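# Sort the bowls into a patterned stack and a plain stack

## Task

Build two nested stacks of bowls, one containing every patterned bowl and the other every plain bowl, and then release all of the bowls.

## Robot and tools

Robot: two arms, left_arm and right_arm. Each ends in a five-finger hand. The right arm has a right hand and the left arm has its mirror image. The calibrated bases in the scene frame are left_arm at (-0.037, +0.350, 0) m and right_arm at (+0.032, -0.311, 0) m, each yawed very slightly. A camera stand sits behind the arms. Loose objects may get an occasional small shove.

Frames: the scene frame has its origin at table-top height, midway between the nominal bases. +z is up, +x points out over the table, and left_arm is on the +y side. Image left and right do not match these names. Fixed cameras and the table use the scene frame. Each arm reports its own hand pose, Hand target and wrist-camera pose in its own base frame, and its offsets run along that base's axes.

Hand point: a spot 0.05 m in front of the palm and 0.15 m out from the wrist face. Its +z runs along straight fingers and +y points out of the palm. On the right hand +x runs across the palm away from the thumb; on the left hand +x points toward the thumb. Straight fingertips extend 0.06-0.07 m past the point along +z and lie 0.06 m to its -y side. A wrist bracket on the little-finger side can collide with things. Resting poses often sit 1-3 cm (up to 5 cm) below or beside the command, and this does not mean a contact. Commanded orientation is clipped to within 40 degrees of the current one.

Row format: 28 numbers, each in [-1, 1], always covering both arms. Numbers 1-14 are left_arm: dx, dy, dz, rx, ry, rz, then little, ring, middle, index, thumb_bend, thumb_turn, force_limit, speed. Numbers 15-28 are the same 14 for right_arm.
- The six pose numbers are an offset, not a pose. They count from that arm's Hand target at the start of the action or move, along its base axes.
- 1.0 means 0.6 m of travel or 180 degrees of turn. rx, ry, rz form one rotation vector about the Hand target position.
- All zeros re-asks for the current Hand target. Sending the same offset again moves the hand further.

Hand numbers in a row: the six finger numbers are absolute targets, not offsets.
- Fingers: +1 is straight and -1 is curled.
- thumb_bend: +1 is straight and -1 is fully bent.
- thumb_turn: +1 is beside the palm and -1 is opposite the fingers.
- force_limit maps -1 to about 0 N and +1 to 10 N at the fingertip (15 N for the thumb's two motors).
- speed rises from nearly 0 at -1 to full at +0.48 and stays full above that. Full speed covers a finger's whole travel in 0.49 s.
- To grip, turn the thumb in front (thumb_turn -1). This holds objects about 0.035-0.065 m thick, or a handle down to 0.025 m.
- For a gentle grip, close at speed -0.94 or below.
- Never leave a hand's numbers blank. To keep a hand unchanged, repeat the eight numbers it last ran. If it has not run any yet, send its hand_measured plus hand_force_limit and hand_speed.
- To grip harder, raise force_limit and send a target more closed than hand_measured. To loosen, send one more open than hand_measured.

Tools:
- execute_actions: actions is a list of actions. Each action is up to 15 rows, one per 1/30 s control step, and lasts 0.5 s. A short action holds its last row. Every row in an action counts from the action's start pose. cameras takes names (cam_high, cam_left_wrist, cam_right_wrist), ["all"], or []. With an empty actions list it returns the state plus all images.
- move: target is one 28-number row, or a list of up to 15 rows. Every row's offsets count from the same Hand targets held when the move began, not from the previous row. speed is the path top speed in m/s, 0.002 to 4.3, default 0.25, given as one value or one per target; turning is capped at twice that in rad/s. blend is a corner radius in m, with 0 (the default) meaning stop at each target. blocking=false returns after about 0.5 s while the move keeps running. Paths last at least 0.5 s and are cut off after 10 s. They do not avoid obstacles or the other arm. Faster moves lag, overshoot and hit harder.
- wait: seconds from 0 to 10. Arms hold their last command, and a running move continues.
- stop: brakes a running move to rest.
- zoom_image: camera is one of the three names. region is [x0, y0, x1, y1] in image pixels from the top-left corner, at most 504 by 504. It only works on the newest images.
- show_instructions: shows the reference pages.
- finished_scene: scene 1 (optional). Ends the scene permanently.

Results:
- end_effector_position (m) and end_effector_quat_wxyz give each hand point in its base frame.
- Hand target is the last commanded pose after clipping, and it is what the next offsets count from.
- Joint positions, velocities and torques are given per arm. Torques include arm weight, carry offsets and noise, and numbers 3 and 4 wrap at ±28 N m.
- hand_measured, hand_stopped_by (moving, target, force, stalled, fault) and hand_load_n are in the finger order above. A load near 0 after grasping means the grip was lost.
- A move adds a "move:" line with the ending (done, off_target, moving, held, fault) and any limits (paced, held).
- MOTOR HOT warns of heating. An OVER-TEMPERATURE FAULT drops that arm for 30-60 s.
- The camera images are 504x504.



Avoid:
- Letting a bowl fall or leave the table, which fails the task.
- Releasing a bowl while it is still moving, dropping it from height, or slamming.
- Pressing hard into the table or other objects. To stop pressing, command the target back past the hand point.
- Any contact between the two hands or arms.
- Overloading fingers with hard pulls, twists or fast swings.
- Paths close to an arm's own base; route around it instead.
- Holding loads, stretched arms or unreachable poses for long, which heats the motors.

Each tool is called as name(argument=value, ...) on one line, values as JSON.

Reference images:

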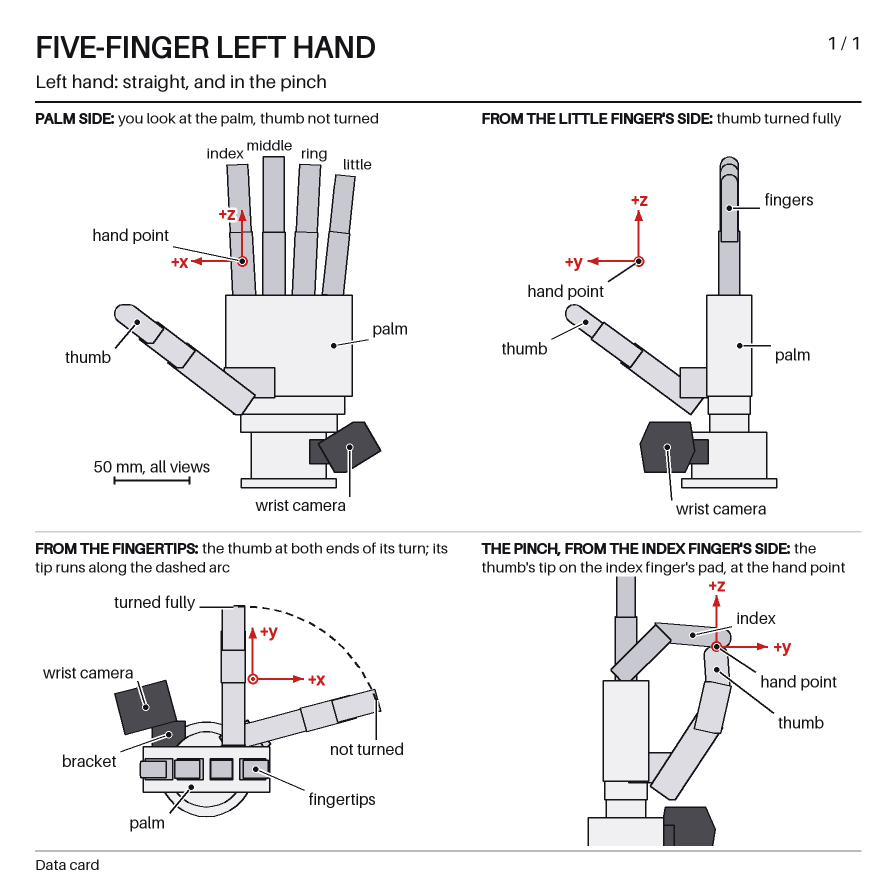

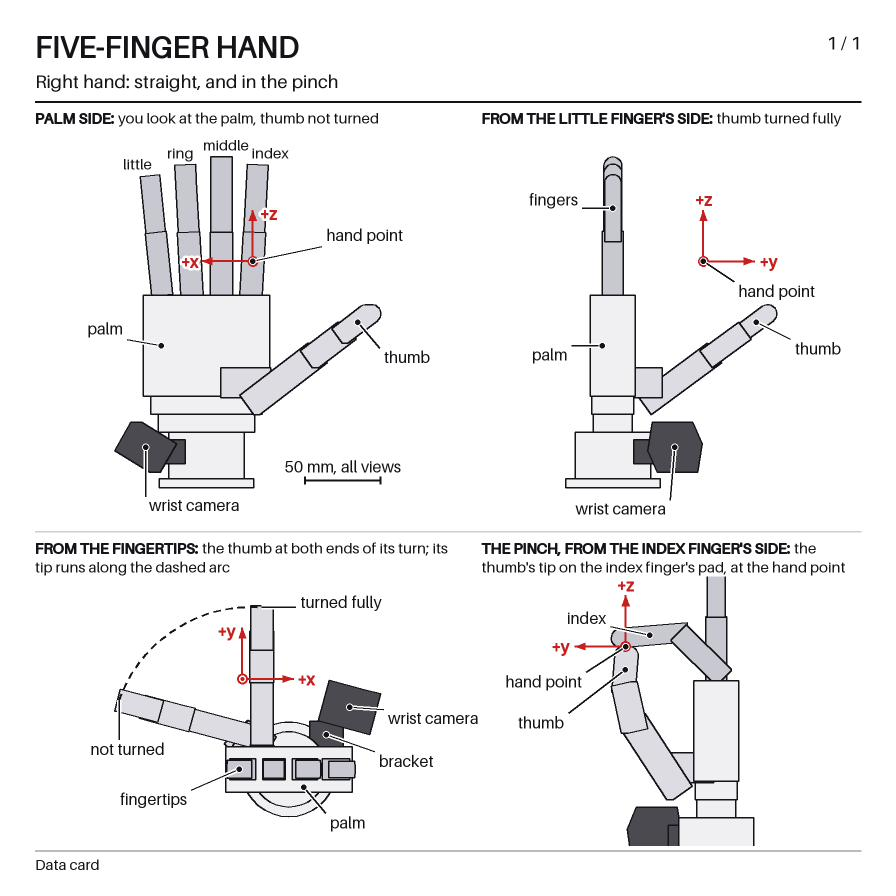

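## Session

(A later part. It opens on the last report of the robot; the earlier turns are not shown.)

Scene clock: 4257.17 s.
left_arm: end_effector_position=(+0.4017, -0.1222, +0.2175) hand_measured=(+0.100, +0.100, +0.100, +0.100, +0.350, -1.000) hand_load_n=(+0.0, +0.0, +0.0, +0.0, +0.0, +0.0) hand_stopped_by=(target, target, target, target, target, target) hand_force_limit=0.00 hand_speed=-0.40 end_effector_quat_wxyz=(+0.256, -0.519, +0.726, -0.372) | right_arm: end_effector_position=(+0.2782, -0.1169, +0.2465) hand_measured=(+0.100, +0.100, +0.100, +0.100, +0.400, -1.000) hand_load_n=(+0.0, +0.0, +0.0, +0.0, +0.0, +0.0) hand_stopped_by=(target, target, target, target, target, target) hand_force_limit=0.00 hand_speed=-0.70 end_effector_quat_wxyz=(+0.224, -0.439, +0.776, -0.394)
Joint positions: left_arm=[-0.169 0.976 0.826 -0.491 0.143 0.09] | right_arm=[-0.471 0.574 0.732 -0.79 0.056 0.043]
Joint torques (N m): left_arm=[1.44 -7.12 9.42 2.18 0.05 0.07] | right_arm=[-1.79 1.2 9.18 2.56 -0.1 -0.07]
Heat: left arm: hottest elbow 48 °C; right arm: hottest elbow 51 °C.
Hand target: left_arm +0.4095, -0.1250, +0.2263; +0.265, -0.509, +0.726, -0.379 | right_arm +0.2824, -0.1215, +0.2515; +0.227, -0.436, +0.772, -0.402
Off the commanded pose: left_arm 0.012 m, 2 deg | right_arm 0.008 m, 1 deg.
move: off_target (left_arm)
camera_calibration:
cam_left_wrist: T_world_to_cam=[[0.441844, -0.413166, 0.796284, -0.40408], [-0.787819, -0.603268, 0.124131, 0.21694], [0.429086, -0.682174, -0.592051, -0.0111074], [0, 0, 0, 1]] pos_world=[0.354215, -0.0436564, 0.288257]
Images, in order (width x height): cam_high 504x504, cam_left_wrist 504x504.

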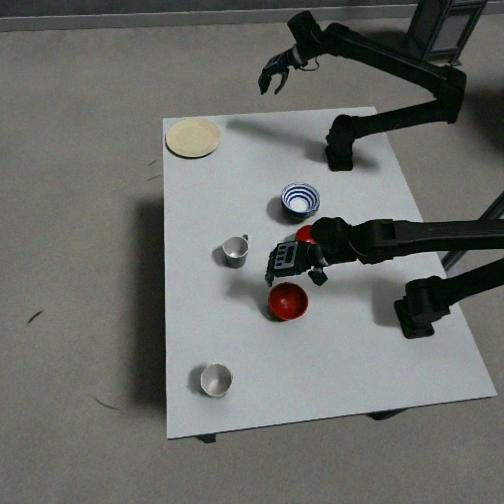

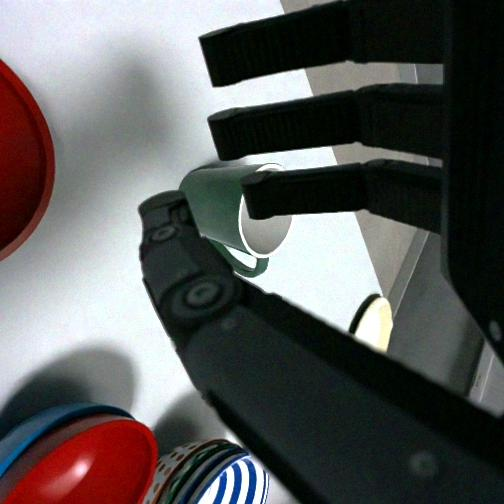

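move(target=[[0.0508,0.01,-0.152,0,0,0,0.1,0.1,0.1,0.1,0.35,-1,0.0,-0.4, 0,0,0,0,0,0,0.1,0.1,0.1,0.1,0.4,-1,0.0,-0.7]], speed=0.12, cameras=["cam_high","cam_left_wrist"])

Scene clock: 4324.27 s.
left_arm: end_effector_position=(+0.4399, -0.1242, +0.1415) hand_measured=(+0.100, +0.100, +0.100, +0.100, +0.350, -1.000) hand_load_n=(+0.0, +0.0, +0.0, +0.0, +0.0, +0.0) hand_stopped_by=(target, target, target, target, target, target) hand_force_limit=0.00 hand_speed=-0.40 end_effector_quat_wxyz=(+0.263, -0.509, +0.725, -0.382) | right_arm: end_effector_position=(+0.2782, -0.1169, +0.2465) hand_measured=(+0.100, +0.100, +0.100, +0.100, +0.400, -1.000) hand_load_n=(+0.0, +0.0, +0.0, +0.0, +0.0, +0.0) hand_stopped_by=(target, target, target, target, target, target) hand_force_limit=0.00 hand_speed=-0.70 end_effector_quat_wxyz=(+0.224, -0.439, +0.776, -0.394)
Joint positions: left_arm=[-0.151 1.152 0.721 -0.186 0.168 0.109] | right_arm=[-0.471 0.574 0.732 -0.79 0.056 0.043]
Joint torques (N m): left_arm=[2.26 -9.35 6.91 2.17 0.14 0.06] | right_arm=[-1.38 1.14 9.14 2.54 -0.11 -0.08]
Heat: left arm: hottest elbow 51 °C; right arm: hottest elbow 48 °C.
Hand target: left_arm +0.4400, -0.1190, +0.1351; +0.265, -0.509, +0.726, -0.379 | right_arm +0.2824, -0.1215, +0.2515; +0.227, -0.436, +0.772, -0.402
Off the commanded pose: left_arm 0.008 m, 0 deg | right_arm 0.008 m, 1 deg.
move: done
camera_calibration:
cam_left_wrist: T_world_to_cam=[[0.413956, -0.416721, 0.80931, -0.351264], [-0.799545, -0.591461, 0.104413, 0.264743], [0.435165, -0.690302, -0.578027, -0.0794506], [0, 0, 0, 1]] pos_world=[0.391656, -0.044639, 0.210715]
Images, in order (width x height): cam_high 504x504, cam_left_wrist 504x504.

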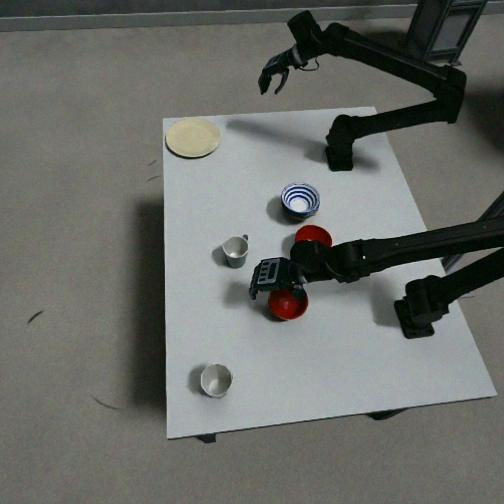

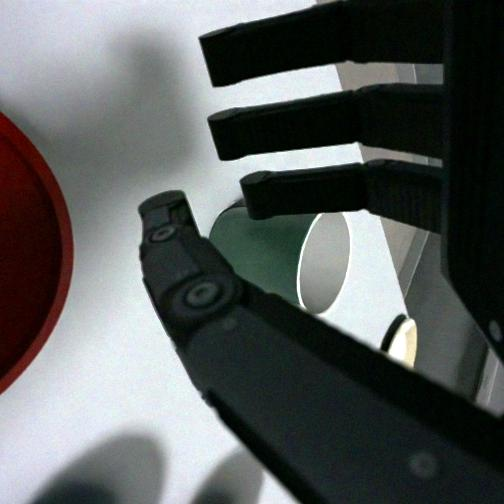

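move(target=[[-0.0023,0.0117,-0.0935,0,0,0,0.1,0.1,0.1,0.1,0.35,-1,0.0,-0.4, 0,0,0,0,0,0,0.1,0.1,0.1,0.1,0.4,-1,0.0,-0.7]], speed=0.1, cameras=["cam_high","cam_left_wrist"])

Scene clock: 4355.20 s.
left_arm: end_effector_position=(+0.4393, -0.1174, +0.0856) hand_measured=(+0.100, +0.100, +0.100, +0.100, +0.350, -1.000) hand_load_n=(+0.0, +0.0, +0.0, +0.0, +0.0, -0.5) hand_stopped_by=(target, target, target, target, target, target) hand_force_limit=0.00 hand_speed=-0.40 end_effector_quat_wxyz=(+0.263, -0.509, +0.725, -0.382) | right_arm: end_effector_position=(+0.2782, -0.1169, +0.2465) hand_measured=(+0.100, +0.100, +0.100, +0.100, +0.400, -1.000) hand_load_n=(+0.0, +0.0, +0.0, +0.0, +0.0, +0.0) hand_stopped_by=(target, target, target, target, target, target) hand_force_limit=0.00 hand_speed=-0.70 end_effector_quat_wxyz=(+0.224, -0.439, +0.776, -0.394)
Joint positions: left_arm=[-0.131 1.244 0.622 0.004 0.184 0.122] | right_arm=[-0.471 0.574 0.732 -0.79 0.056 0.043]
Joint torques (N m): left_arm=[2.26 -9.47 6.26 2.22 0.15 0.03] | right_arm=[-1.61 1.2 9.16 2.62 -0.1 -0.08]
Heat: left arm: hottest elbow 46 °C; right arm: hottest elbow 48 °C.
Hand target: left_arm +0.4385, -0.1120, +0.0789; +0.265, -0.509, +0.726, -0.378 | right_arm +0.2824, -0.1215, +0.2515; +0.227, -0.436, +0.772, -0.402
Off the commanded pose: left_arm 0.009 m, 0 deg | right_arm 0.008 m, 1 deg.
move: done
camera_calibration:
cam_left_wrist: T_world_to_cam=[[0.412594, -0.417007, 0.809859, -0.302382], [-0.799977, -0.59109, 0.103199, 0.274424], [0.435665, -0.690448, -0.577476, -0.107108], [0, 0, 0, 1]] pos_world=[0.390957, -0.0378386, 0.154714]
Images, in order (width x height): cam_high 504x504, cam_left_wrist 504x504.

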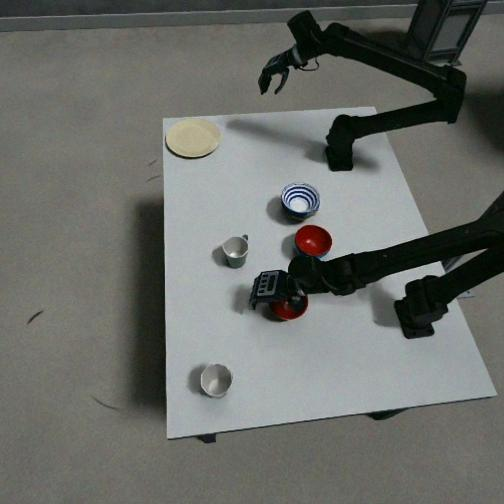

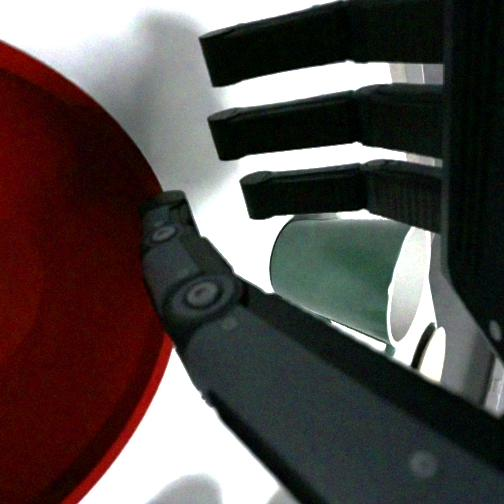

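move(target=[[0.0,0.001,-0.037,0,0,0,0.1,0.1,0.1,0.1,0.35,-1,0.0,-0.4, 0,0,0,0,0,0,0.1,0.1,0.1,0.1,0.4,-1,0.0,-0.7]], speed=0.07, cameras=["cam_left_wrist"])

Scene clock: 4385.43 s.
left_arm: end_effector_position=(+0.4404, -0.1171, +0.0653) hand_measured=(+0.100, +0.100, +0.100, +0.100, +0.350, -1.000) hand_load_n=(+0.0, +0.0, +0.0, +0.0, +0.5, +0.0) hand_stopped_by=(target, target, target, target, target, target) hand_force_limit=0.00 hand_speed=-0.40 end_effector_quat_wxyz=(+0.265, -0.508, +0.725, -0.383) | right_arm: end_effector_position=(+0.2782, -0.1169, +0.2465) hand_measured=(+0.100, +0.100, +0.100, +0.100, +0.400, -1.000) hand_load_n=(+0.0, +0.0, +0.0, +0.0, +0.0, +0.0) hand_stopped_by=(target, target, target, target, target, target) hand_force_limit=0.00 hand_speed=-0.70 end_effector_quat_wxyz=(+0.224, -0.439, +0.776, -0.394)
Joint positions: left_arm=[-0.13 1.292 0.593 0.086 0.186 0.122] | right_arm=[-0.471 0.574 0.732 -0.79 0.056 0.043]
Joint torques (N m): left_arm=[2.55 -9.58 5.91 2.21 0.16 0.07] | right_arm=[-1.38 1.08 9.16 2.58 -0.13 -0.07]
Heat: left arm: hottest elbow 46 °C; right arm: hottest elbow 48 °C.
Hand target: left_arm +0.4386, -0.1113, +0.0567; +0.265, -0.509, +0.726, -0.378 | right_arm +0.2824, -0.1215, +0.2515; +0.227, -0.436, +0.772, -0.402
Off the commanded pose: left_arm 0.011 m, 1 deg | right_arm 0.008 m, 1 deg.
move: off_target (left_arm)
camera_calibration:
cam_left_wrist: T_world_to_cam=[[0.40912, -0.416306, 0.811979, -0.284874], [-0.800481, -0.590893, 0.100373, 0.27808], [0.438007, -0.691038, -0.574992, -0.120339], [0, 0, 0, 1]] pos_world=[0.391855, -0.0374379, 0.134206]
Images, in order (width x height): cam_left_wrist 504x504.

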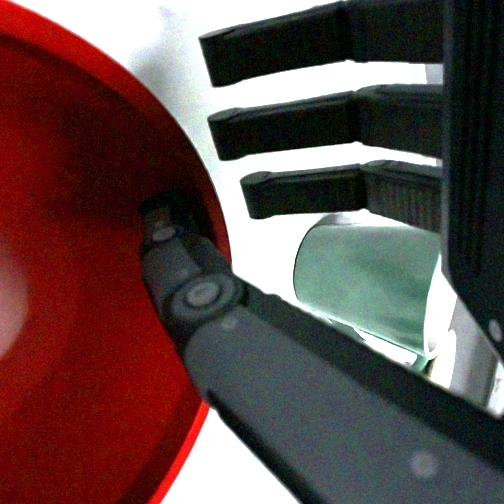

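move(target=[[0.0,0.0,-0.028,0,0,0,0.1,0.1,0.1,0.1,0.35,-1,0.0,-0.4, 0,0,0,0,0,0,0.1,0.1,0.1,0.1,0.4,-1,0.0,-0.7]], speed=0.06, cameras=["cam_left_wrist"])

Scene clock: 4403.00 s.
left_arm: end_effector_position=(+0.4415, -0.1172, +0.0498) hand_measured=(+0.100, +0.100, +0.100, +0.100, +0.350, -1.000) hand_load_n=(+0.0, +0.0, +0.0, +0.0, +0.0, +0.0) hand_stopped_by=(target, target, target, target, target, target) hand_force_limit=0.00 hand_speed=-0.40 end_effector_quat_wxyz=(+0.266, -0.507, +0.724, -0.384) | right_arm: end_effector_position=(+0.2782, -0.1169, +0.2465) hand_measured=(+0.100, +0.100, +0.100, +0.100, +0.400, -1.000) hand_load_n=(+0.0, +0.0, +0.0, +0.0, +0.0, +0.0) hand_stopped_by=(target, target, target, target, target, target) hand_force_limit=0.00 hand_speed=-0.70 end_effector_quat_wxyz=(+0.224, -0.439, +0.776, -0.394)
Joint positions: left_arm=[-0.13 1.334 0.573 0.15 0.186 0.123] | right_arm=[-0.471 0.574 0.732 -0.79 0.056 0.043]
Joint torques (N m): left_arm=[2.43 -9.7 5.45 2.22 0.14 0.06] | right_arm=[-1.73 1.14 9.14 2.54 -0.11 -0.09]
Heat: left arm: hottest elbow 44 °C; right arm: hottest elbow 48 °C.
Hand target: left_arm +0.4385, -0.1113, +0.0399; +0.265, -0.509, +0.726, -0.378 | right_arm +0.2824, -0.1215, +0.2515; +0.227, -0.436, +0.772, -0.402
Off the commanded pose: left_arm 0.012 m, 1 deg | right_arm 0.008 m, 1 deg.
move: off_target (left_arm)
camera_calibration:
cam_left_wrist: T_world_to_cam=[[0.406163, -0.416385, 0.813422, -0.271504], [-0.800969, -0.590703, 0.0975683, 0.280768], [0.439864, -0.691154, -0.573433, -0.130706], [0, 0, 0, 1]] pos_world=[0.392654, -0.0375376, 0.118502]
Images, in order (width x height): cam_left_wrist 504x504.

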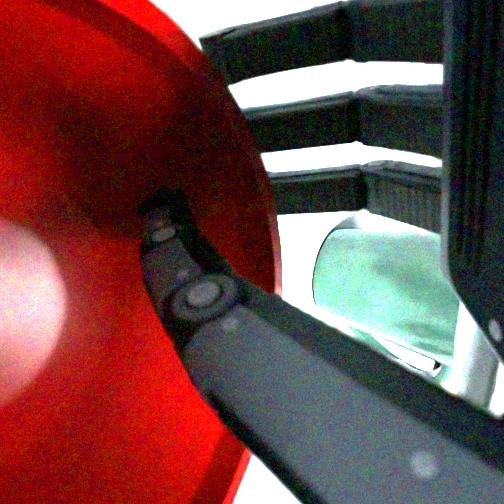

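move(target=[[0,0,0,0,0,0,0.1,0.1,0.1,0.1,0.12,-1,-0.7,-0.7, 0,0,0,0,0,0,0.1,0.1,0.1,0.1,0.4,-1,0.0,-0.7],[0,0,0,0,0,0,0.1,0.1,-0.6,-0.6,0.12,-1,-0.5,-0.85, 0,0,0,0,0,0,0.1,0.1,0.1,0.1,0.4,-1,0.0,-0.7]], speed=0.06, cameras=["cam_left_wrist"])

Scene clock: 4413.97 s.
left_arm: end_effector_position=(+0.4414, -0.1172, +0.0498) hand_measured=(+0.100, +0.100, -0.190, -0.216, +0.120, -1.000) hand_load_n=(+0.0, +0.0, +3.5, +4.5, +1.5, -0.5) hand_stopped_by=(target, target, force, force, target, target) hand_force_limit=-0.50 hand_speed=-0.85 end_effector_quat_wxyz=(+0.266, -0.507, +0.725, -0.384) | right_arm: end_effector_position=(+0.2782, -0.1169, +0.2465) hand_measured=(+0.100, +0.100, +0.100, +0.100, +0.400, -1.000) hand_load_n=(+0.0, +0.0, +0.0, +0.0, +0.0, +0.0) hand_stopped_by=(target, target, target, target, target, target) hand_force_limit=0.00 hand_speed=-0.70 end_effector_quat_wxyz=(+0.224, -0.439, +0.776, -0.394)
Joint positions: left_arm=[-0.13 1.334 0.573 0.15 0.186 0.124] | right_arm=[-0.471 0.574 0.732 -0.79 0.056 0.043]
Joint torques (N m): left_arm=[2.43 -9.64 5.53 2.19 0.15 0.04] | right_arm=[-1.73 1.14 9.16 2.51 -0.1 -0.08]
Heat: left arm: hottest elbow 44 °C; right arm: hottest elbow 48 °C.
Hand target: left_arm +0.4385, -0.1113, +0.0399; +0.265, -0.509, +0.726, -0.378 | right_arm +0.2824, -0.1215, +0.2515; +0.227, -0.436, +0.772, -0.402
Off the commanded pose: left_arm 0.012 m, 1 deg | right_arm 0.008 m, 1 deg.
move: off_target (left_arm); target 2's new numbers were sent with left_arm's hand 0.012 m and 1 deg from that target
camera_calibration:
cam_left_wrist: T_world_to_cam=[[0.405503, -0.417278, 0.813294, -0.271307], [-0.801567, -0.589993, 0.096948, 0.281186], [0.439383, -0.691222, -0.57372, -0.13053], [0, 0, 0, 1]] pos_world=[0.392758, -0.037537, 0.118504]
Images, in order (width x height): cam_left_wrist 504x504.

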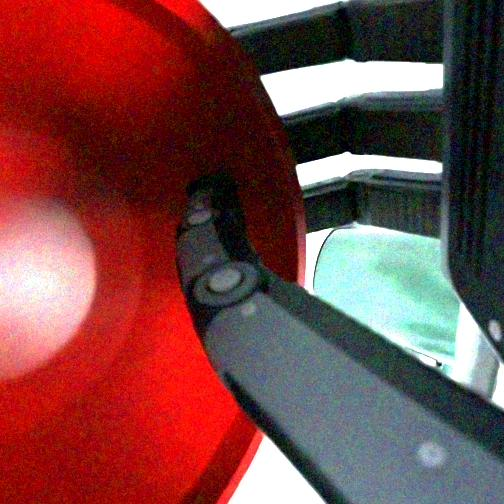

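Good grip position. Firm the grip.

move(target=[[0,0,0,0,0,0,0.1,0.1,-0.65,-0.65,-0.2,-1,0.0,-0.85, 0,0,0,0,0,0,0.1,0.1,0.1,0.1,0.4,-1,0.0,-0.7]], speed=0.06, cameras=["cam_left_wrist"])

Scene clock: 4424.97 s.
left_arm: end_effector_position=(+0.4413, -0.1172, +0.0490) hand_measured=(+0.100, +0.100, -0.200, -0.228, +0.104, -1.000) hand_load_n=(+0.0, +0.0, +8.0, +8.5, +7.5, -0.5) hand_stopped_by=(target, target, force, force, force, target) hand_force_limit=0.00 hand_speed=-0.85 end_effector_quat_wxyz=(+0.265, -0.507, +0.725, -0.384) | right_arm: end_effector_position=(+0.2782, -0.1169, +0.2465) hand_measured=(+0.100, +0.100, +0.100, +0.100, +0.400, -1.000) hand_load_n=(+0.0, +0.0, +0.0, +0.0, +0.0, +0.0) hand_stopped_by=(target, target, target, target, target, target) hand_force_limit=0.00 hand_speed=-0.70 end_effector_quat_wxyz=(+0.224, -0.439, +0.776, -0.394)
Joint positions: left_arm=[-0.13 1.336 0.573 0.15 0.186 0.124] | right_arm=[-0.471 0.574 0.732 -0.79 0.056 0.043]
Joint torques (N m): left_arm=[2.37 -9.88 5.52 2.22 0.14 0.05] | right_arm=[-1.55 1.26 9.14 2.56 -0.08 -0.08]
Heat: left arm: hottest elbow 43 °C; right arm: hottest elbow 48 °C.
Hand target: left_arm +0.4385, -0.1114, +0.0399; +0.265, -0.509, +0.726, -0.378 | right_arm +0.2824, -0.1215, +0.2515; +0.227, -0.436, +0.772, -0.402
Off the commanded pose: left_arm 0.011 m, 1 deg | right_arm 0.008 m, 1 deg.
move: off_target (left_arm)
camera_calibration:
cam_left_wrist: T_world_to_cam=[[0.40703, -0.417448, 0.812443, -0.271205], [-0.801387, -0.590008, 0.0983333, 0.28094], [0.438299, -0.691106, -0.574688, -0.130342], [0, 0, 0, 1]] pos_world=[0.392659, -0.0375371, 0.117807]
Images, in order (width x height): cam_left_wrist 504x504.

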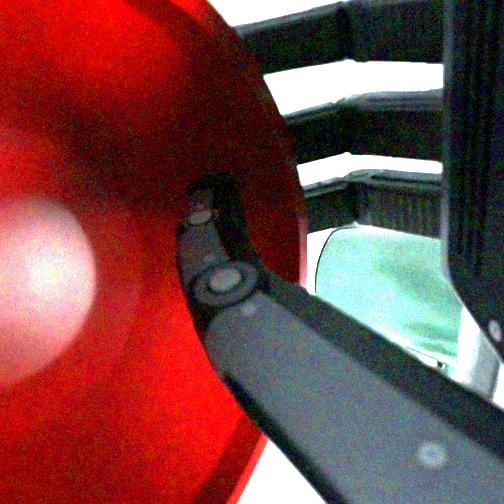

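move(target=[[0.016,-0.008,0.045,0,0,0,0.1,0.1,-0.65,-0.65,-0.2,-1,0.0,-0.85, 0,0,0,0,0,0,0.1,0.1,0.1,0.1,0.4,-1,0.0,-0.7],[0.016,-0.008,0.28,0,0,0,0.1,0.1,-0.65,-0.65,-0.2,-1,0.0,-0.85, 0,0,0,0,0,0,0.1,0.1,0.1,0.1,0.4,-1,0.0,-0.7]], speed=0.08, blend=[0.01,0], cameras=["cam_high","cam_left_wrist"])

Scene clock: 4439.00 s.
left_arm: end_effector_position=(+0.4313, -0.1149, +0.1765) hand_measured=(+0.100, +0.100, -0.200, -0.228, +0.104, -1.000) hand_load_n=(+0.0, +0.0, +8.0, +8.5, +7.5, -0.5) hand_stopped_by=(target, target, force, force, force, target) hand_force_limit=0.00 hand_speed=-0.85 end_effector_quat_wxyz=(+0.246, -0.519, +0.734, -0.363) | right_arm: end_effector_position=(+0.2782, -0.1169, +0.2465) hand_measured=(+0.100, +0.100, +0.100, +0.100, +0.400, -1.000) hand_load_n=(+0.0, +0.0, +0.0, +0.0, +0.0, +0.0) hand_stopped_by=(target, target, target, target, target, target) hand_force_limit=0.00 hand_speed=-0.70 end_effector_quat_wxyz=(+0.224, -0.439, +0.776, -0.394)
Joint positions: left_arm=[-0.13 1.106 0.813 -0.383 0.181 0.124] | right_arm=[-0.471 0.574 0.732 -0.79 0.056 0.043]
Joint torques (N m): left_arm=[1.55 -9.93 11.81 1.11 0.01 0.01] | right_arm=[-1.49 1.08 9.17 2.52 -0.09 -0.09]
Heat: left arm: hottest elbow 43 °C; right arm: hottest elbow 48 °C.
Hand target: left_arm +0.4481, -0.1162, +0.2079; +0.265, -0.509, +0.726, -0.378 | right_arm +0.2824, -0.1215, +0.2515; +0.227, -0.436, +0.772, -0.402
Off the commanded pose: left_arm 0.036 m, 3 deg | right_arm 0.008 m, 1 deg.
move: off_target (left_arm)
camera_calibration:
cam_left_wrist: T_world_to_cam=[[0.45826, -0.424652, 0.780813, -0.387154], [-0.791425, -0.594778, 0.141013, 0.249421], [0.404529, -0.682576, -0.608644, -0.0295842], [0, 0, 0, 1]] pos_world=[0.386783, -0.0362491, 0.249117]
Images, in order (width x height): cam_high 504x504, cam_left_wrist 504x504.

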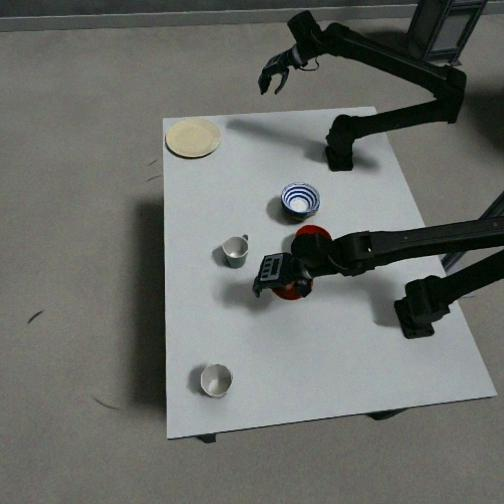

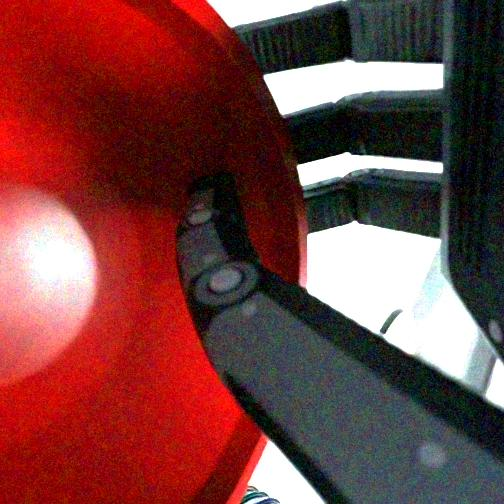

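move(target=[[-0.2418,-0.3713,0.02,0,0,-0.139,0.1,0.1,-0.65,-0.65,-0.2,-1,0.0,-0.85, 0,0,0,0,0,0,0.1,0.1,0.1,0.1,0.4,-1,0.0,-0.7]], speed=0.12, cameras=["cam_high","cam_left_wrist"])

zoom_image(camera="cam_high", region=[260, 180, 350, 270])

Scene clock: 4482.27 s.
left_arm: end_effector_position=(+0.2934, -0.3260, +0.1950) hand_measured=(+0.100, +0.100, -0.200, -0.228, +0.104, -1.000) hand_load_n=(+0.0, +0.0, +8.0, +8.5, +7.5, -0.5) hand_stopped_by=(target, target, force, force, force, target) hand_force_limit=0.00 hand_speed=-0.85 end_effector_quat_wxyz=(+0.172, -0.340, +0.829, -0.410) | right_arm: end_effector_position=(+0.2782, -0.1169, +0.2465) hand_measured=(+0.100, +0.100, +0.100, +0.100, +0.400, -1.000) hand_load_n=(+0.5, +0.0, +0.0, +0.0, +0.0, +0.0) hand_stopped_by=(target, target, target, target, target, target) hand_force_limit=0.00 hand_speed=-0.70 end_effector_quat_wxyz=(+0.224, -0.439, +0.776, -0.394)
Joint positions: left_arm=[-0.762 1.04 0.813 -0.423 0.016 0.022] | right_arm=[-0.471 0.574 0.732 -0.79 0.056 0.043]
Joint torques (N m): left_arm=[1.08 -8 11.67 1.4 -0.12 -0.12] | right_arm=[-1.55 1.08 9.14 2.56 -0.1 -0.09]
Heat: left arm: hottest elbow 55 °C; right arm: hottest elbow 48 °C.
Hand target: left_arm +0.3029, -0.3390, +0.2198; +0.177, -0.340, +0.819, -0.427 | right_arm +0.2824, -0.1215, +0.2515; +0.227, -0.436, +0.772, -0.402
Off the commanded pose: left_arm 0.030 m, 2 deg | right_arm 0.008 m, 1 deg.
move: off_target (left_arm)
camera_calibration:
cam_left_wrist: T_world_to_cam=[[0.213818, -0.585204, 0.782188, -0.408977], [-0.972751, -0.201029, 0.115508, 0.198522], [0.0896463, -0.785572, -0.612242, -0.0472032], [0, 0, 0, 1]] pos_world=[0.284791, -0.236508, 0.268066]
Images, in order (width x height): cam_high 504x504, cam_left_wrist 504x504.

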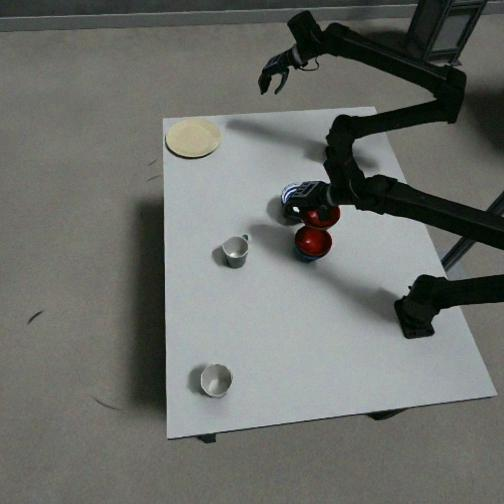

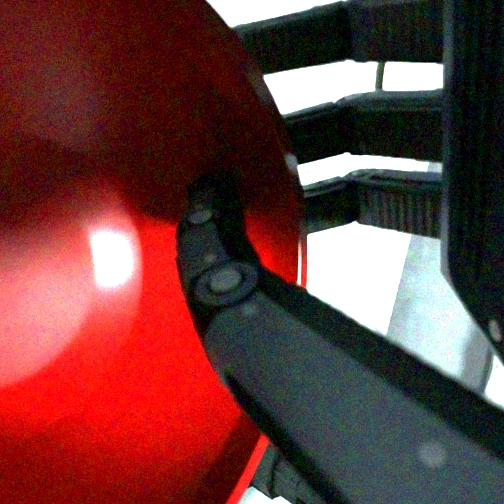

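Scaled by 5.600 from the camera's 504x504 image, which has a finer 720x720 frame.

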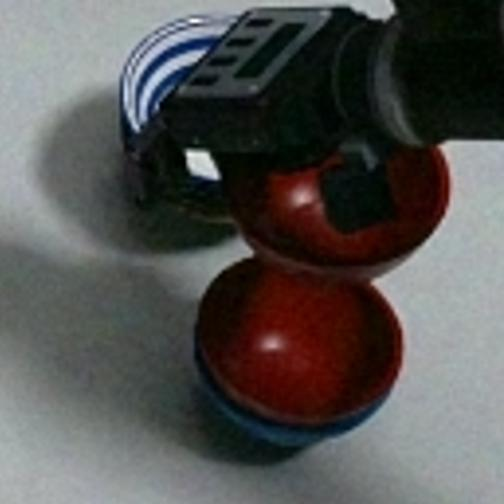

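move(target=[[-0.0132,0.0283,-0.133,0,0,0,0.1,0.1,-0.65,-0.65,-0.2,-1,0.0,-0.85, 0,0,0,0,0,0,0.1,0.1,0.1,0.1,0.4,-1,0.0,-0.7]], speed=0.1, cameras=["cam_high","cam_left_wrist"])

zoom_image(camera="cam_high", region=[280, 190, 350, 260])

Scene clock: 4503.60 s.
left_arm: end_effector_position=(+0.2913, -0.3244, +0.1439) hand_measured=(+0.100, +0.100, -0.200, -0.228, +0.104, -1.000) hand_load_n=(+0.0, +0.0, +8.0, +8.5, +7.5, +0.0) hand_stopped_by=(target, target, force, force, force, target) hand_force_limit=0.00 hand_speed=-0.85 end_effector_quat_wxyz=(+0.175, -0.336, +0.821, -0.426) | right_arm: end_effector_position=(+0.2782, -0.1169, +0.2465) hand_measured=(+0.100, +0.100, +0.100, +0.100, +0.400, -1.000) hand_load_n=(+0.0, +0.0, +0.0, +0.0, +0.0, +0.0) hand_stopped_by=(target, target, target, target, target, target) hand_force_limit=0.00 hand_speed=-0.70 end_effector_quat_wxyz=(+0.224, -0.439, +0.776, -0.394)
Joint positions: left_arm=[-0.758 1.067 0.671 -0.217 0.029 0.022] | right_arm=[-0.471 0.574 0.732 -0.79 0.056 0.043]
Joint torques (N m): left_arm=[2.55 -8.06 7.25 2.35 0.09 -0.05] | right_arm=[-1.61 1.44 9.14 2.61 -0.11 -0.09]
Heat: left arm: hottest elbow 57 °C; right arm: hottest elbow 48 °C.
Hand target: left_arm +0.2951, -0.3220, +0.1401; +0.177, -0.340, +0.819, -0.427 | right_arm +0.2824, -0.1215, +0.2515; +0.227, -0.436, +0.772, -0.402
Off the commanded pose: left_arm 0.006 m, 1 deg | right_arm 0.008 m, 1 deg.
move: done
camera_calibration:
cam_left_wrist: T_world_to_cam=[[0.194159, -0.561807, 0.804161, -0.357401], [-0.976018, -0.192896, 0.100891, 0.208391], [0.098438, -0.804465, -0.585787, -0.0894971], [0, 0, 0, 1]] pos_world=[0.281596, -0.23259, 0.213957]
Images, in order (width x height): cam_high 504x504, cam_left_wrist 504x504.

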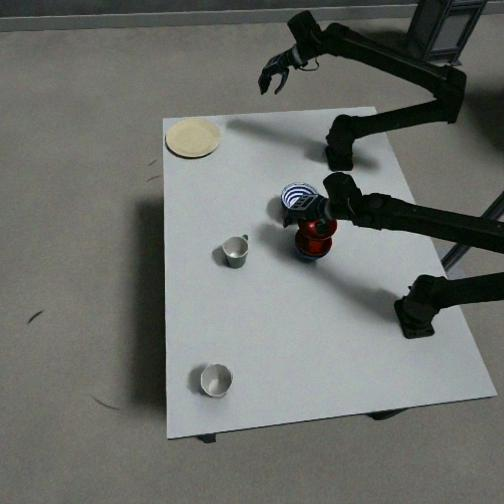

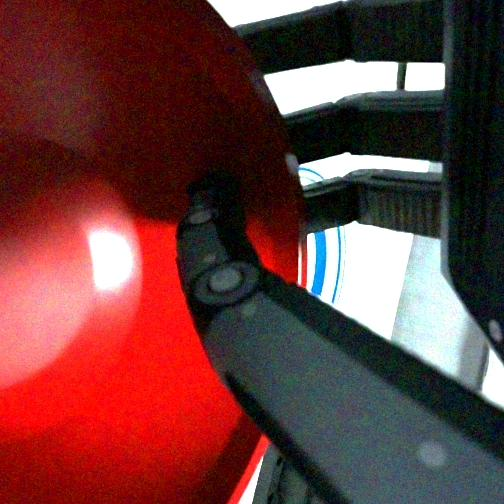

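Scaled by 7.200 from the camera's 504x504 image, which has a finer 720x720 frame.

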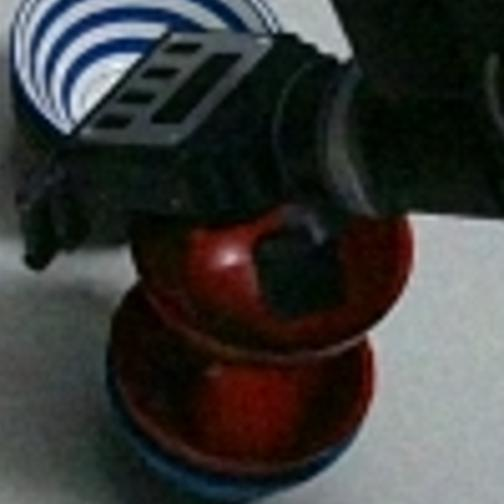

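move(target=[[0.0,0.002,-0.06,0,0,0,0.1,0.1,-0.65,-0.65,-0.2,-1,0.0,-0.85, 0,0,0,0,0,0,0.1,0.1,0.1,0.1,0.4,-1,0.0,-0.7]], speed=0.06, cameras=["cam_high"])

zoom_image(camera="cam_high", region=[280, 190, 350, 260])

Scene clock: 4534.13 s.
left_arm: end_effector_position=(+0.2919, -0.3243, +0.1090) hand_measured=(+0.100, +0.100, -0.200, -0.228, +0.104, -1.000) hand_load_n=(+0.0, +0.0, +7.5, +8.5, +7.5, -0.5) hand_stopped_by=(target, target, force, force, force, target) hand_force_limit=0.00 hand_speed=-0.85 end_effector_quat_wxyz=(+0.175, -0.336, +0.821, -0.427) | right_arm: end_effector_position=(+0.2782, -0.1169, +0.2465) hand_measured=(+0.100, +0.100, +0.100, +0.100, +0.400, -1.000) hand_load_n=(+0.0, +0.0, +0.0, +0.0, +0.0, +0.0) hand_stopped_by=(target, target, target, target, target, target) hand_force_limit=0.00 hand_speed=-0.70 end_effector_quat_wxyz=(+0.224, -0.439, +0.776, -0.394)
Joint positions: left_arm=[-0.755 1.122 0.605 -0.093 0.031 0.022] | right_arm=[-0.471 0.574 0.732 -0.79 0.056 0.043]
Joint torques (N m): left_arm=[2.61 -8.29 6.79 2.36 0.09 -0.01] | right_arm=[-1.38 1.08 9.16 2.59 -0.11 -0.09]
Heat: left arm: hottest elbow 49 °C; right arm: hottest elbow 48 °C.
Hand target: left_arm +0.2951, -0.3207, +0.1041; +0.177, -0.340, +0.819, -0.427 | right_arm +0.2824, -0.1215, +0.2515; +0.227, -0.436, +0.772, -0.402
Off the commanded pose: left_arm 0.007 m, 0 deg | right_arm 0.008 m, 1 deg.
move: done
Images, in order (width x height): cam_high 504x504.

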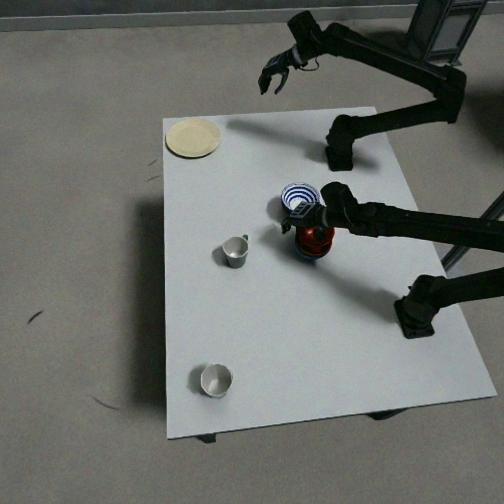

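Scaled by 7.200 from the camera's 504x504 image, which has a finer 720x720 frame.

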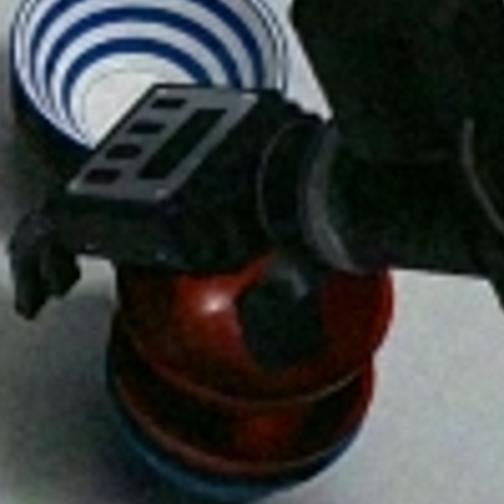

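move(target=[[0.0,0.0,-0.025,0,0,0,0.1,0.1,-0.65,-0.65,-0.2,-1,0.0,-0.85, 0,0,0,0,0,0,0.1,0.1,0.1,0.1,0.4,-1,0.0,-0.7]], speed=0.04, cameras=["cam_high"])

zoom_image(camera="cam_high", region=[280, 190, 350, 260])

Scene clock: 4549.57 s.
left_arm: end_effector_position=(+0.2930, -0.3253, +0.0971) hand_measured=(+0.100, +0.100, -0.200, -0.228, +0.104, -1.000) hand_load_n=(+0.0, +0.0, +8.0, +8.5, +7.5, -0.5) hand_stopped_by=(target, target, force, force, force, target) hand_force_limit=0.00 hand_speed=-0.85 end_effector_quat_wxyz=(+0.176, -0.336, +0.819, -0.430) | right_arm: end_effector_position=(+0.2782, -0.1169, +0.2465) hand_measured=(+0.100, +0.100, +0.100, +0.100, +0.400, -1.000) hand_load_n=(+0.0, +0.0, +0.0, +0.0, +0.0, +0.0) hand_stopped_by=(target, target, target, target, target, target) hand_force_limit=0.00 hand_speed=-0.70 end_effector_quat_wxyz=(+0.224, -0.439, +0.776, -0.394)
Joint positions: left_arm=[-0.755 1.148 0.582 -0.038 0.031 0.022] | right_arm=[-0.471 0.574 0.732 -0.79 0.056 0.043]
Joint torques (N m): left_arm=[2.26 -8.06 6.43 2.28 0.09 -0.01] | right_arm=[-1.67 1.2 9.14 2.58 -0.1 -0.09]
Heat: left arm: hottest elbow 48 °C; right arm: hottest elbow 48 °C.
Hand target: left_arm +0.2951, -0.3208, +0.0893; +0.177, -0.340, +0.819, -0.427 | right_arm +0.2824, -0.1215, +0.2515; +0.227, -0.436, +0.772, -0.402
Off the commanded pose: left_arm 0.009 m, 1 deg | right_arm 0.008 m, 1 deg.
move: done
Images, in order (width x height): cam_high 504x504.

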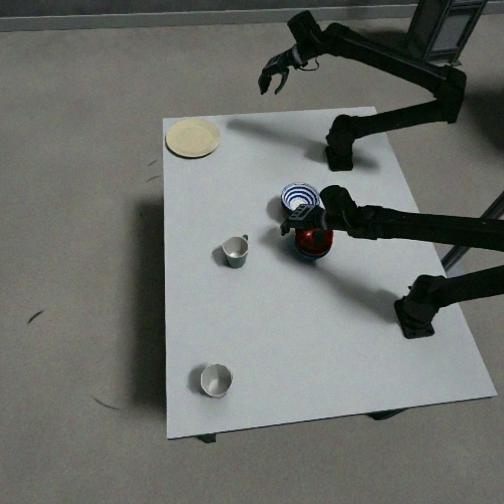

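Scaled by 7.200 from the camera's 504x504 image, which has a finer 720x720 frame.

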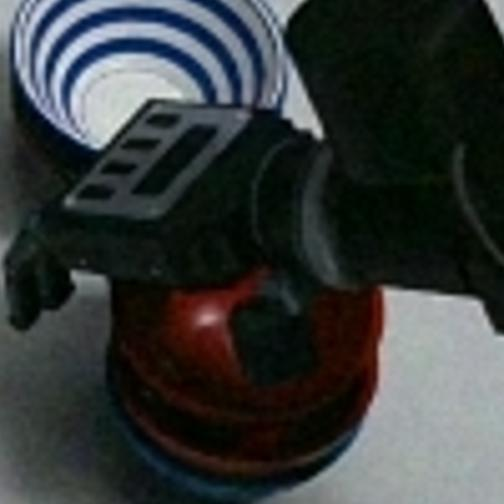

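move(target=[[0.0,-0.002,-0.02,0,0,0,0.1,0.1,-0.65,-0.65,-0.2,-1,0.0,-0.85, 0,0,0,0,0,0,0.1,0.1,0.1,0.1,0.4,-1,0.0,-0.7]], speed=0.04, cameras=["cam_high"])

zoom_image(camera="cam_high", region=[280, 190, 350, 260])

Scene clock: 4558.40 s.
left_arm: end_effector_position=(+0.2962, -0.3283, +0.0908) hand_measured=(+0.100, +0.100, -0.200, -0.228, +0.104, -1.000) hand_load_n=(+0.0, +0.0, +7.5, +8.5, +7.5, -0.5) hand_stopped_by=(target, target, force, force, force, target) hand_force_limit=0.00 hand_speed=-0.85 end_effector_quat_wxyz=(+0.179, -0.334, +0.816, -0.437) | right_arm: end_effector_position=(+0.2782, -0.1169, +0.2465) hand_measured=(+0.100, +0.100, +0.100, +0.100, +0.400, -1.000) hand_load_n=(+0.0, +0.0, +0.0, +0.0, +0.0, +0.0) hand_stopped_by=(target, target, target, target, target, target) hand_force_limit=0.00 hand_speed=-0.70 end_effector_quat_wxyz=(+0.224, -0.439, +0.776, -0.394)
Joint positions: left_arm=[-0.755 1.171 0.57 0.013 0.031 0.022] | right_arm=[-0.471 0.574 0.732 -0.79 0.056 0.043]
Joint torques (N m): left_arm=[2.2 -7.88 5.97 2.09 -0.03 -0.04] | right_arm=[-1.49 1.08 9.16 2.59 -0.1 -0.07]
Heat: left arm: hottest elbow 47 °C; right arm: hottest elbow 48 °C.
Hand target: left_arm +0.2951, -0.3220, +0.0773; +0.177, -0.340, +0.819, -0.427 | right_arm +0.2824, -0.1215, +0.2515; +0.227, -0.436, +0.772, -0.402
Off the commanded pose: left_arm 0.015 m, 1 deg | right_arm 0.008 m, 1 deg.
move: off_target (left_arm)
Images, in order (width x height): cam_high 504x504.

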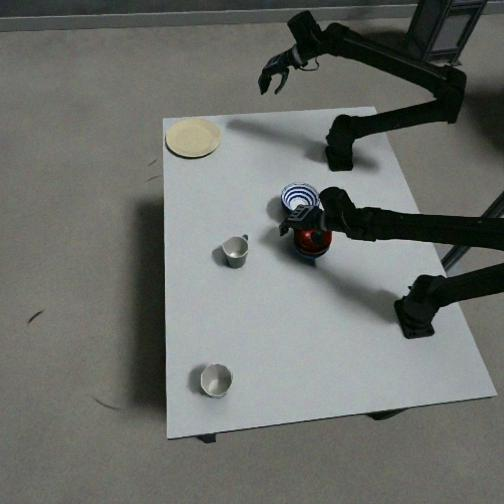

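Scaled by 7.200 from the camera's 504x504 image, which has a finer 720x720 frame.

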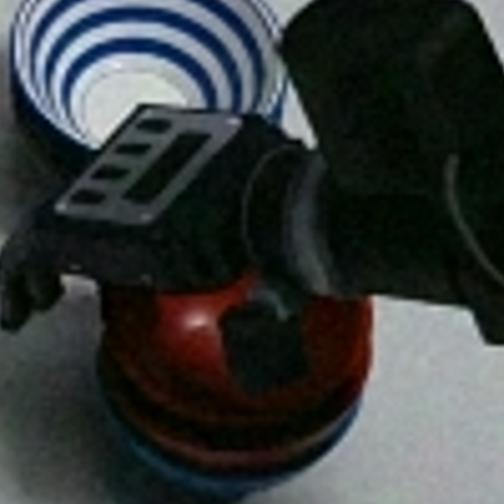

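move(target=[[0.0,-0.006,0.025,0,0,0,0.1,0.1,-0.65,-0.65,-0.2,-1,0.0,-0.85, 0,0,0,0,0,0,0.1,0.1,0.1,0.1,0.4,-1,0.0,-0.7],[0.0,-0.006,0.025,0,0,0,0.1,0.1,-0.65,-0.65,0.3,-1,0.0,-0.97, 0,0,0,0,0,0,0.1,0.1,0.1,0.1,0.4,-1,0.0,-0.7]], speed=0.04, cameras=["cam_high","cam_left_wrist"])

zoom_image(camera="cam_high", region=[280, 190, 350, 260])

Scene clock: 4577.73 s.
left_arm: end_effector_position=(+0.2941, -0.3249, +0.0906) hand_measured=(+0.100, +0.100, -0.200, -0.228, +0.300, -1.000) hand_load_n=(+0.0, +0.0, -1.0, +0.0, +0.0, +0.0) hand_stopped_by=(target, target, force, force, moving, target) hand_force_limit=0.00 hand_speed=-0.97 end_effector_quat_wxyz=(+0.179, -0.336, +0.818, -0.431) | right_arm: end_effector_position=(+0.2782, -0.1169, +0.2465) hand_measured=(+0.100, +0.100, +0.100, +0.100, +0.400, -1.000) hand_load_n=(+0.0, +0.0, +0.0, +0.0, +0.5, +0.0) hand_stopped_by=(target, target, target, target, target, target) hand_force_limit=0.00 hand_speed=-0.70 end_effector_quat_wxyz=(+0.224, -0.439, +0.776, -0.394)
Joint positions: left_arm=[-0.755 1.162 0.57 -0.009 0.026 0.022] | right_arm=[-0.471 0.574 0.732 -0.79 0.056 0.043]
Joint torques (N m): left_arm=[1.73 -8.76 7.95 0.8 -0.09 -0.1] | right_arm=[-1.61 1.08 9.14 2.55 -0.1 -0.07]
Heat: left arm: hottest elbow 45 °C; right arm: hottest elbow 48 °C.
Hand target: left_arm +0.2951, -0.3256, +0.0922; +0.177, -0.340, +0.819, -0.427 | right_arm +0.2824, -0.1215, +0.2515; +0.227, -0.436, +0.772, -0.402
Off the commanded pose: left_arm 0.002 m, 1 deg | right_arm 0.008 m, 1 deg.
move: done
camera_calibration:
cam_left_wrist: T_world_to_cam=[[0.188272, -0.554712, 0.810461, -0.311886], [-0.976104, -0.196866, 0.0920075, 0.216007], [0.108515, -0.808417, -0.578521, -0.126294], [0, 0, 0, 1]] pos_world=[0.283269, -0.232581, 0.159833]
Images, in order (width x height): cam_high 504x504, cam_left_wrist 504x504.

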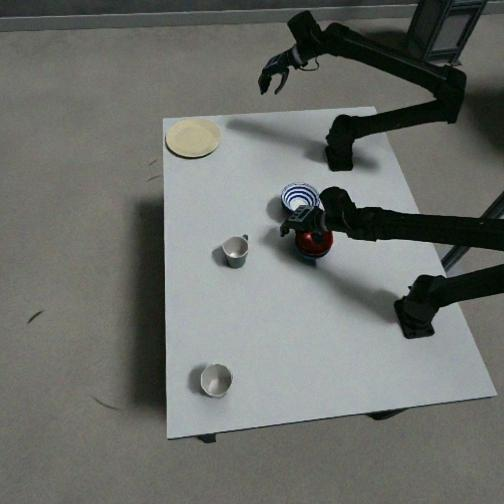

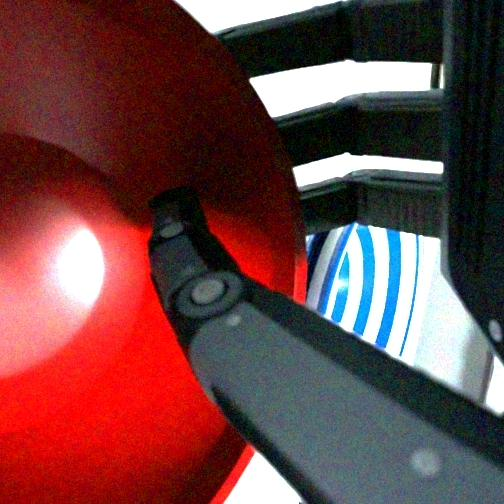

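Scaled by 7.200 from the camera's 504x504 image, which has a finer 720x720 frame.

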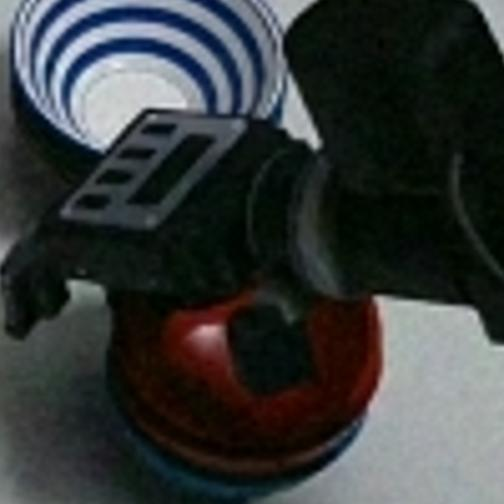

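execute_actions(actions=[[[0,0,0,0,0,0,0.1,0.1,-0.15,-0.15,0.4,-1,0.0,-0.93,0,0,0,0,0,0,0.1,0.1,0.1,0.1,0.4,-1,0.0,-0.7]]], cameras=["cam_high","cam_left_wrist"])

Scene clock: 4605.60 s.
left_arm: end_effector_position=(+0.2939, -0.3247, +0.0903) hand_measured=(+0.100, +0.100, -0.150, -0.150, +0.400, -1.000) hand_load_n=(+0.0, +0.0, -1.0, +0.0, +0.0, +0.0) hand_stopped_by=(target, target, target, target, target, target) hand_force_limit=0.00 hand_speed=-0.93 end_effector_quat_wxyz=(+0.179, -0.337, +0.818, -0.430) | right_arm: end_effector_position=(+0.2782, -0.1169, +0.2465) hand_measured=(+0.100, +0.100, +0.100, +0.100, +0.400, -1.000) hand_load_n=(+0.0, +0.0, +0.0, +0.0, +0.0, +0.0) hand_stopped_by=(target, target, target, target, target, target) hand_force_limit=0.00 hand_speed=-0.70 end_effector_quat_wxyz=(+0.224, -0.439, +0.776, -0.394)
Joint positions: left_arm=[-0.755 1.162 0.57 -0.01 0.026 0.022] | right_arm=[-0.471 0.574 0.732 -0.79 0.056 0.043]
Joint torques (N m): left_arm=[1.49 -8.82 7.99 0.87 -0.08 -0.1] | right_arm=[-1.55 1.14 9.14 2.56 -0.1 -0.1]
Heat: left arm: hottest elbow 44 °C; right arm: hottest elbow 48 °C.
Hand target: left_arm +0.2951, -0.3256, +0.0922; +0.177, -0.340, +0.819, -0.427 | right_arm +0.2824, -0.1215, +0.2515; +0.227, -0.436, +0.772, -0.402
Off the commanded pose: left_arm 0.002 m, 1 deg | right_arm 0.008 m, 1 deg.
Step readings (end_effector_position of left_arm | right_arm):
0: (+0.2941, -0.3249, +0.0906) | (+0.2782, -0.1169, +0.2465)
1: (+0.2941, -0.3249, +0.0906) | (+0.2782, -0.1169, +0.2465)
2: (+0.2941, -0.3249, +0.0906) | (+0.2782, -0.1169, +0.2465)
4: (+0.2940, -0.3249, +0.0905) | (+0.2782, -0.1169, +0.2465)
8: (+0.2940, -0.3248, +0.0904) | (+0.2782, -0.1169, +0.2465)
15: (+0.2939, -0.3247, +0.0903) | (+0.2782, -0.1169, +0.2465)
camera_calibration:
cam_left_wrist: T_world_to_cam=[[0.189157, -0.555555, 0.809678, -0.311974], [-0.976008, -0.196919, 0.0928999, 0.215766], [0.10783, -0.807825, -0.579475, -0.125833], [0, 0, 0, 1]] pos_world=[0.28317, -0.232482, 0.159637]
Images, in order (width x height): cam_high 504x504, cam_left_wrist 504x504.

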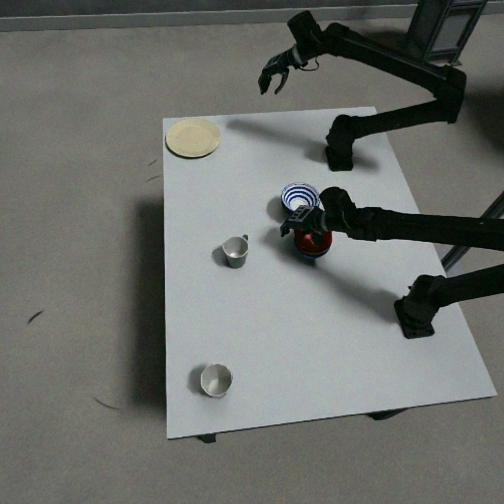

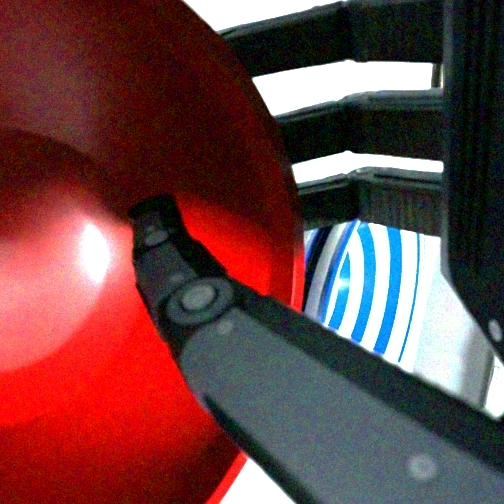

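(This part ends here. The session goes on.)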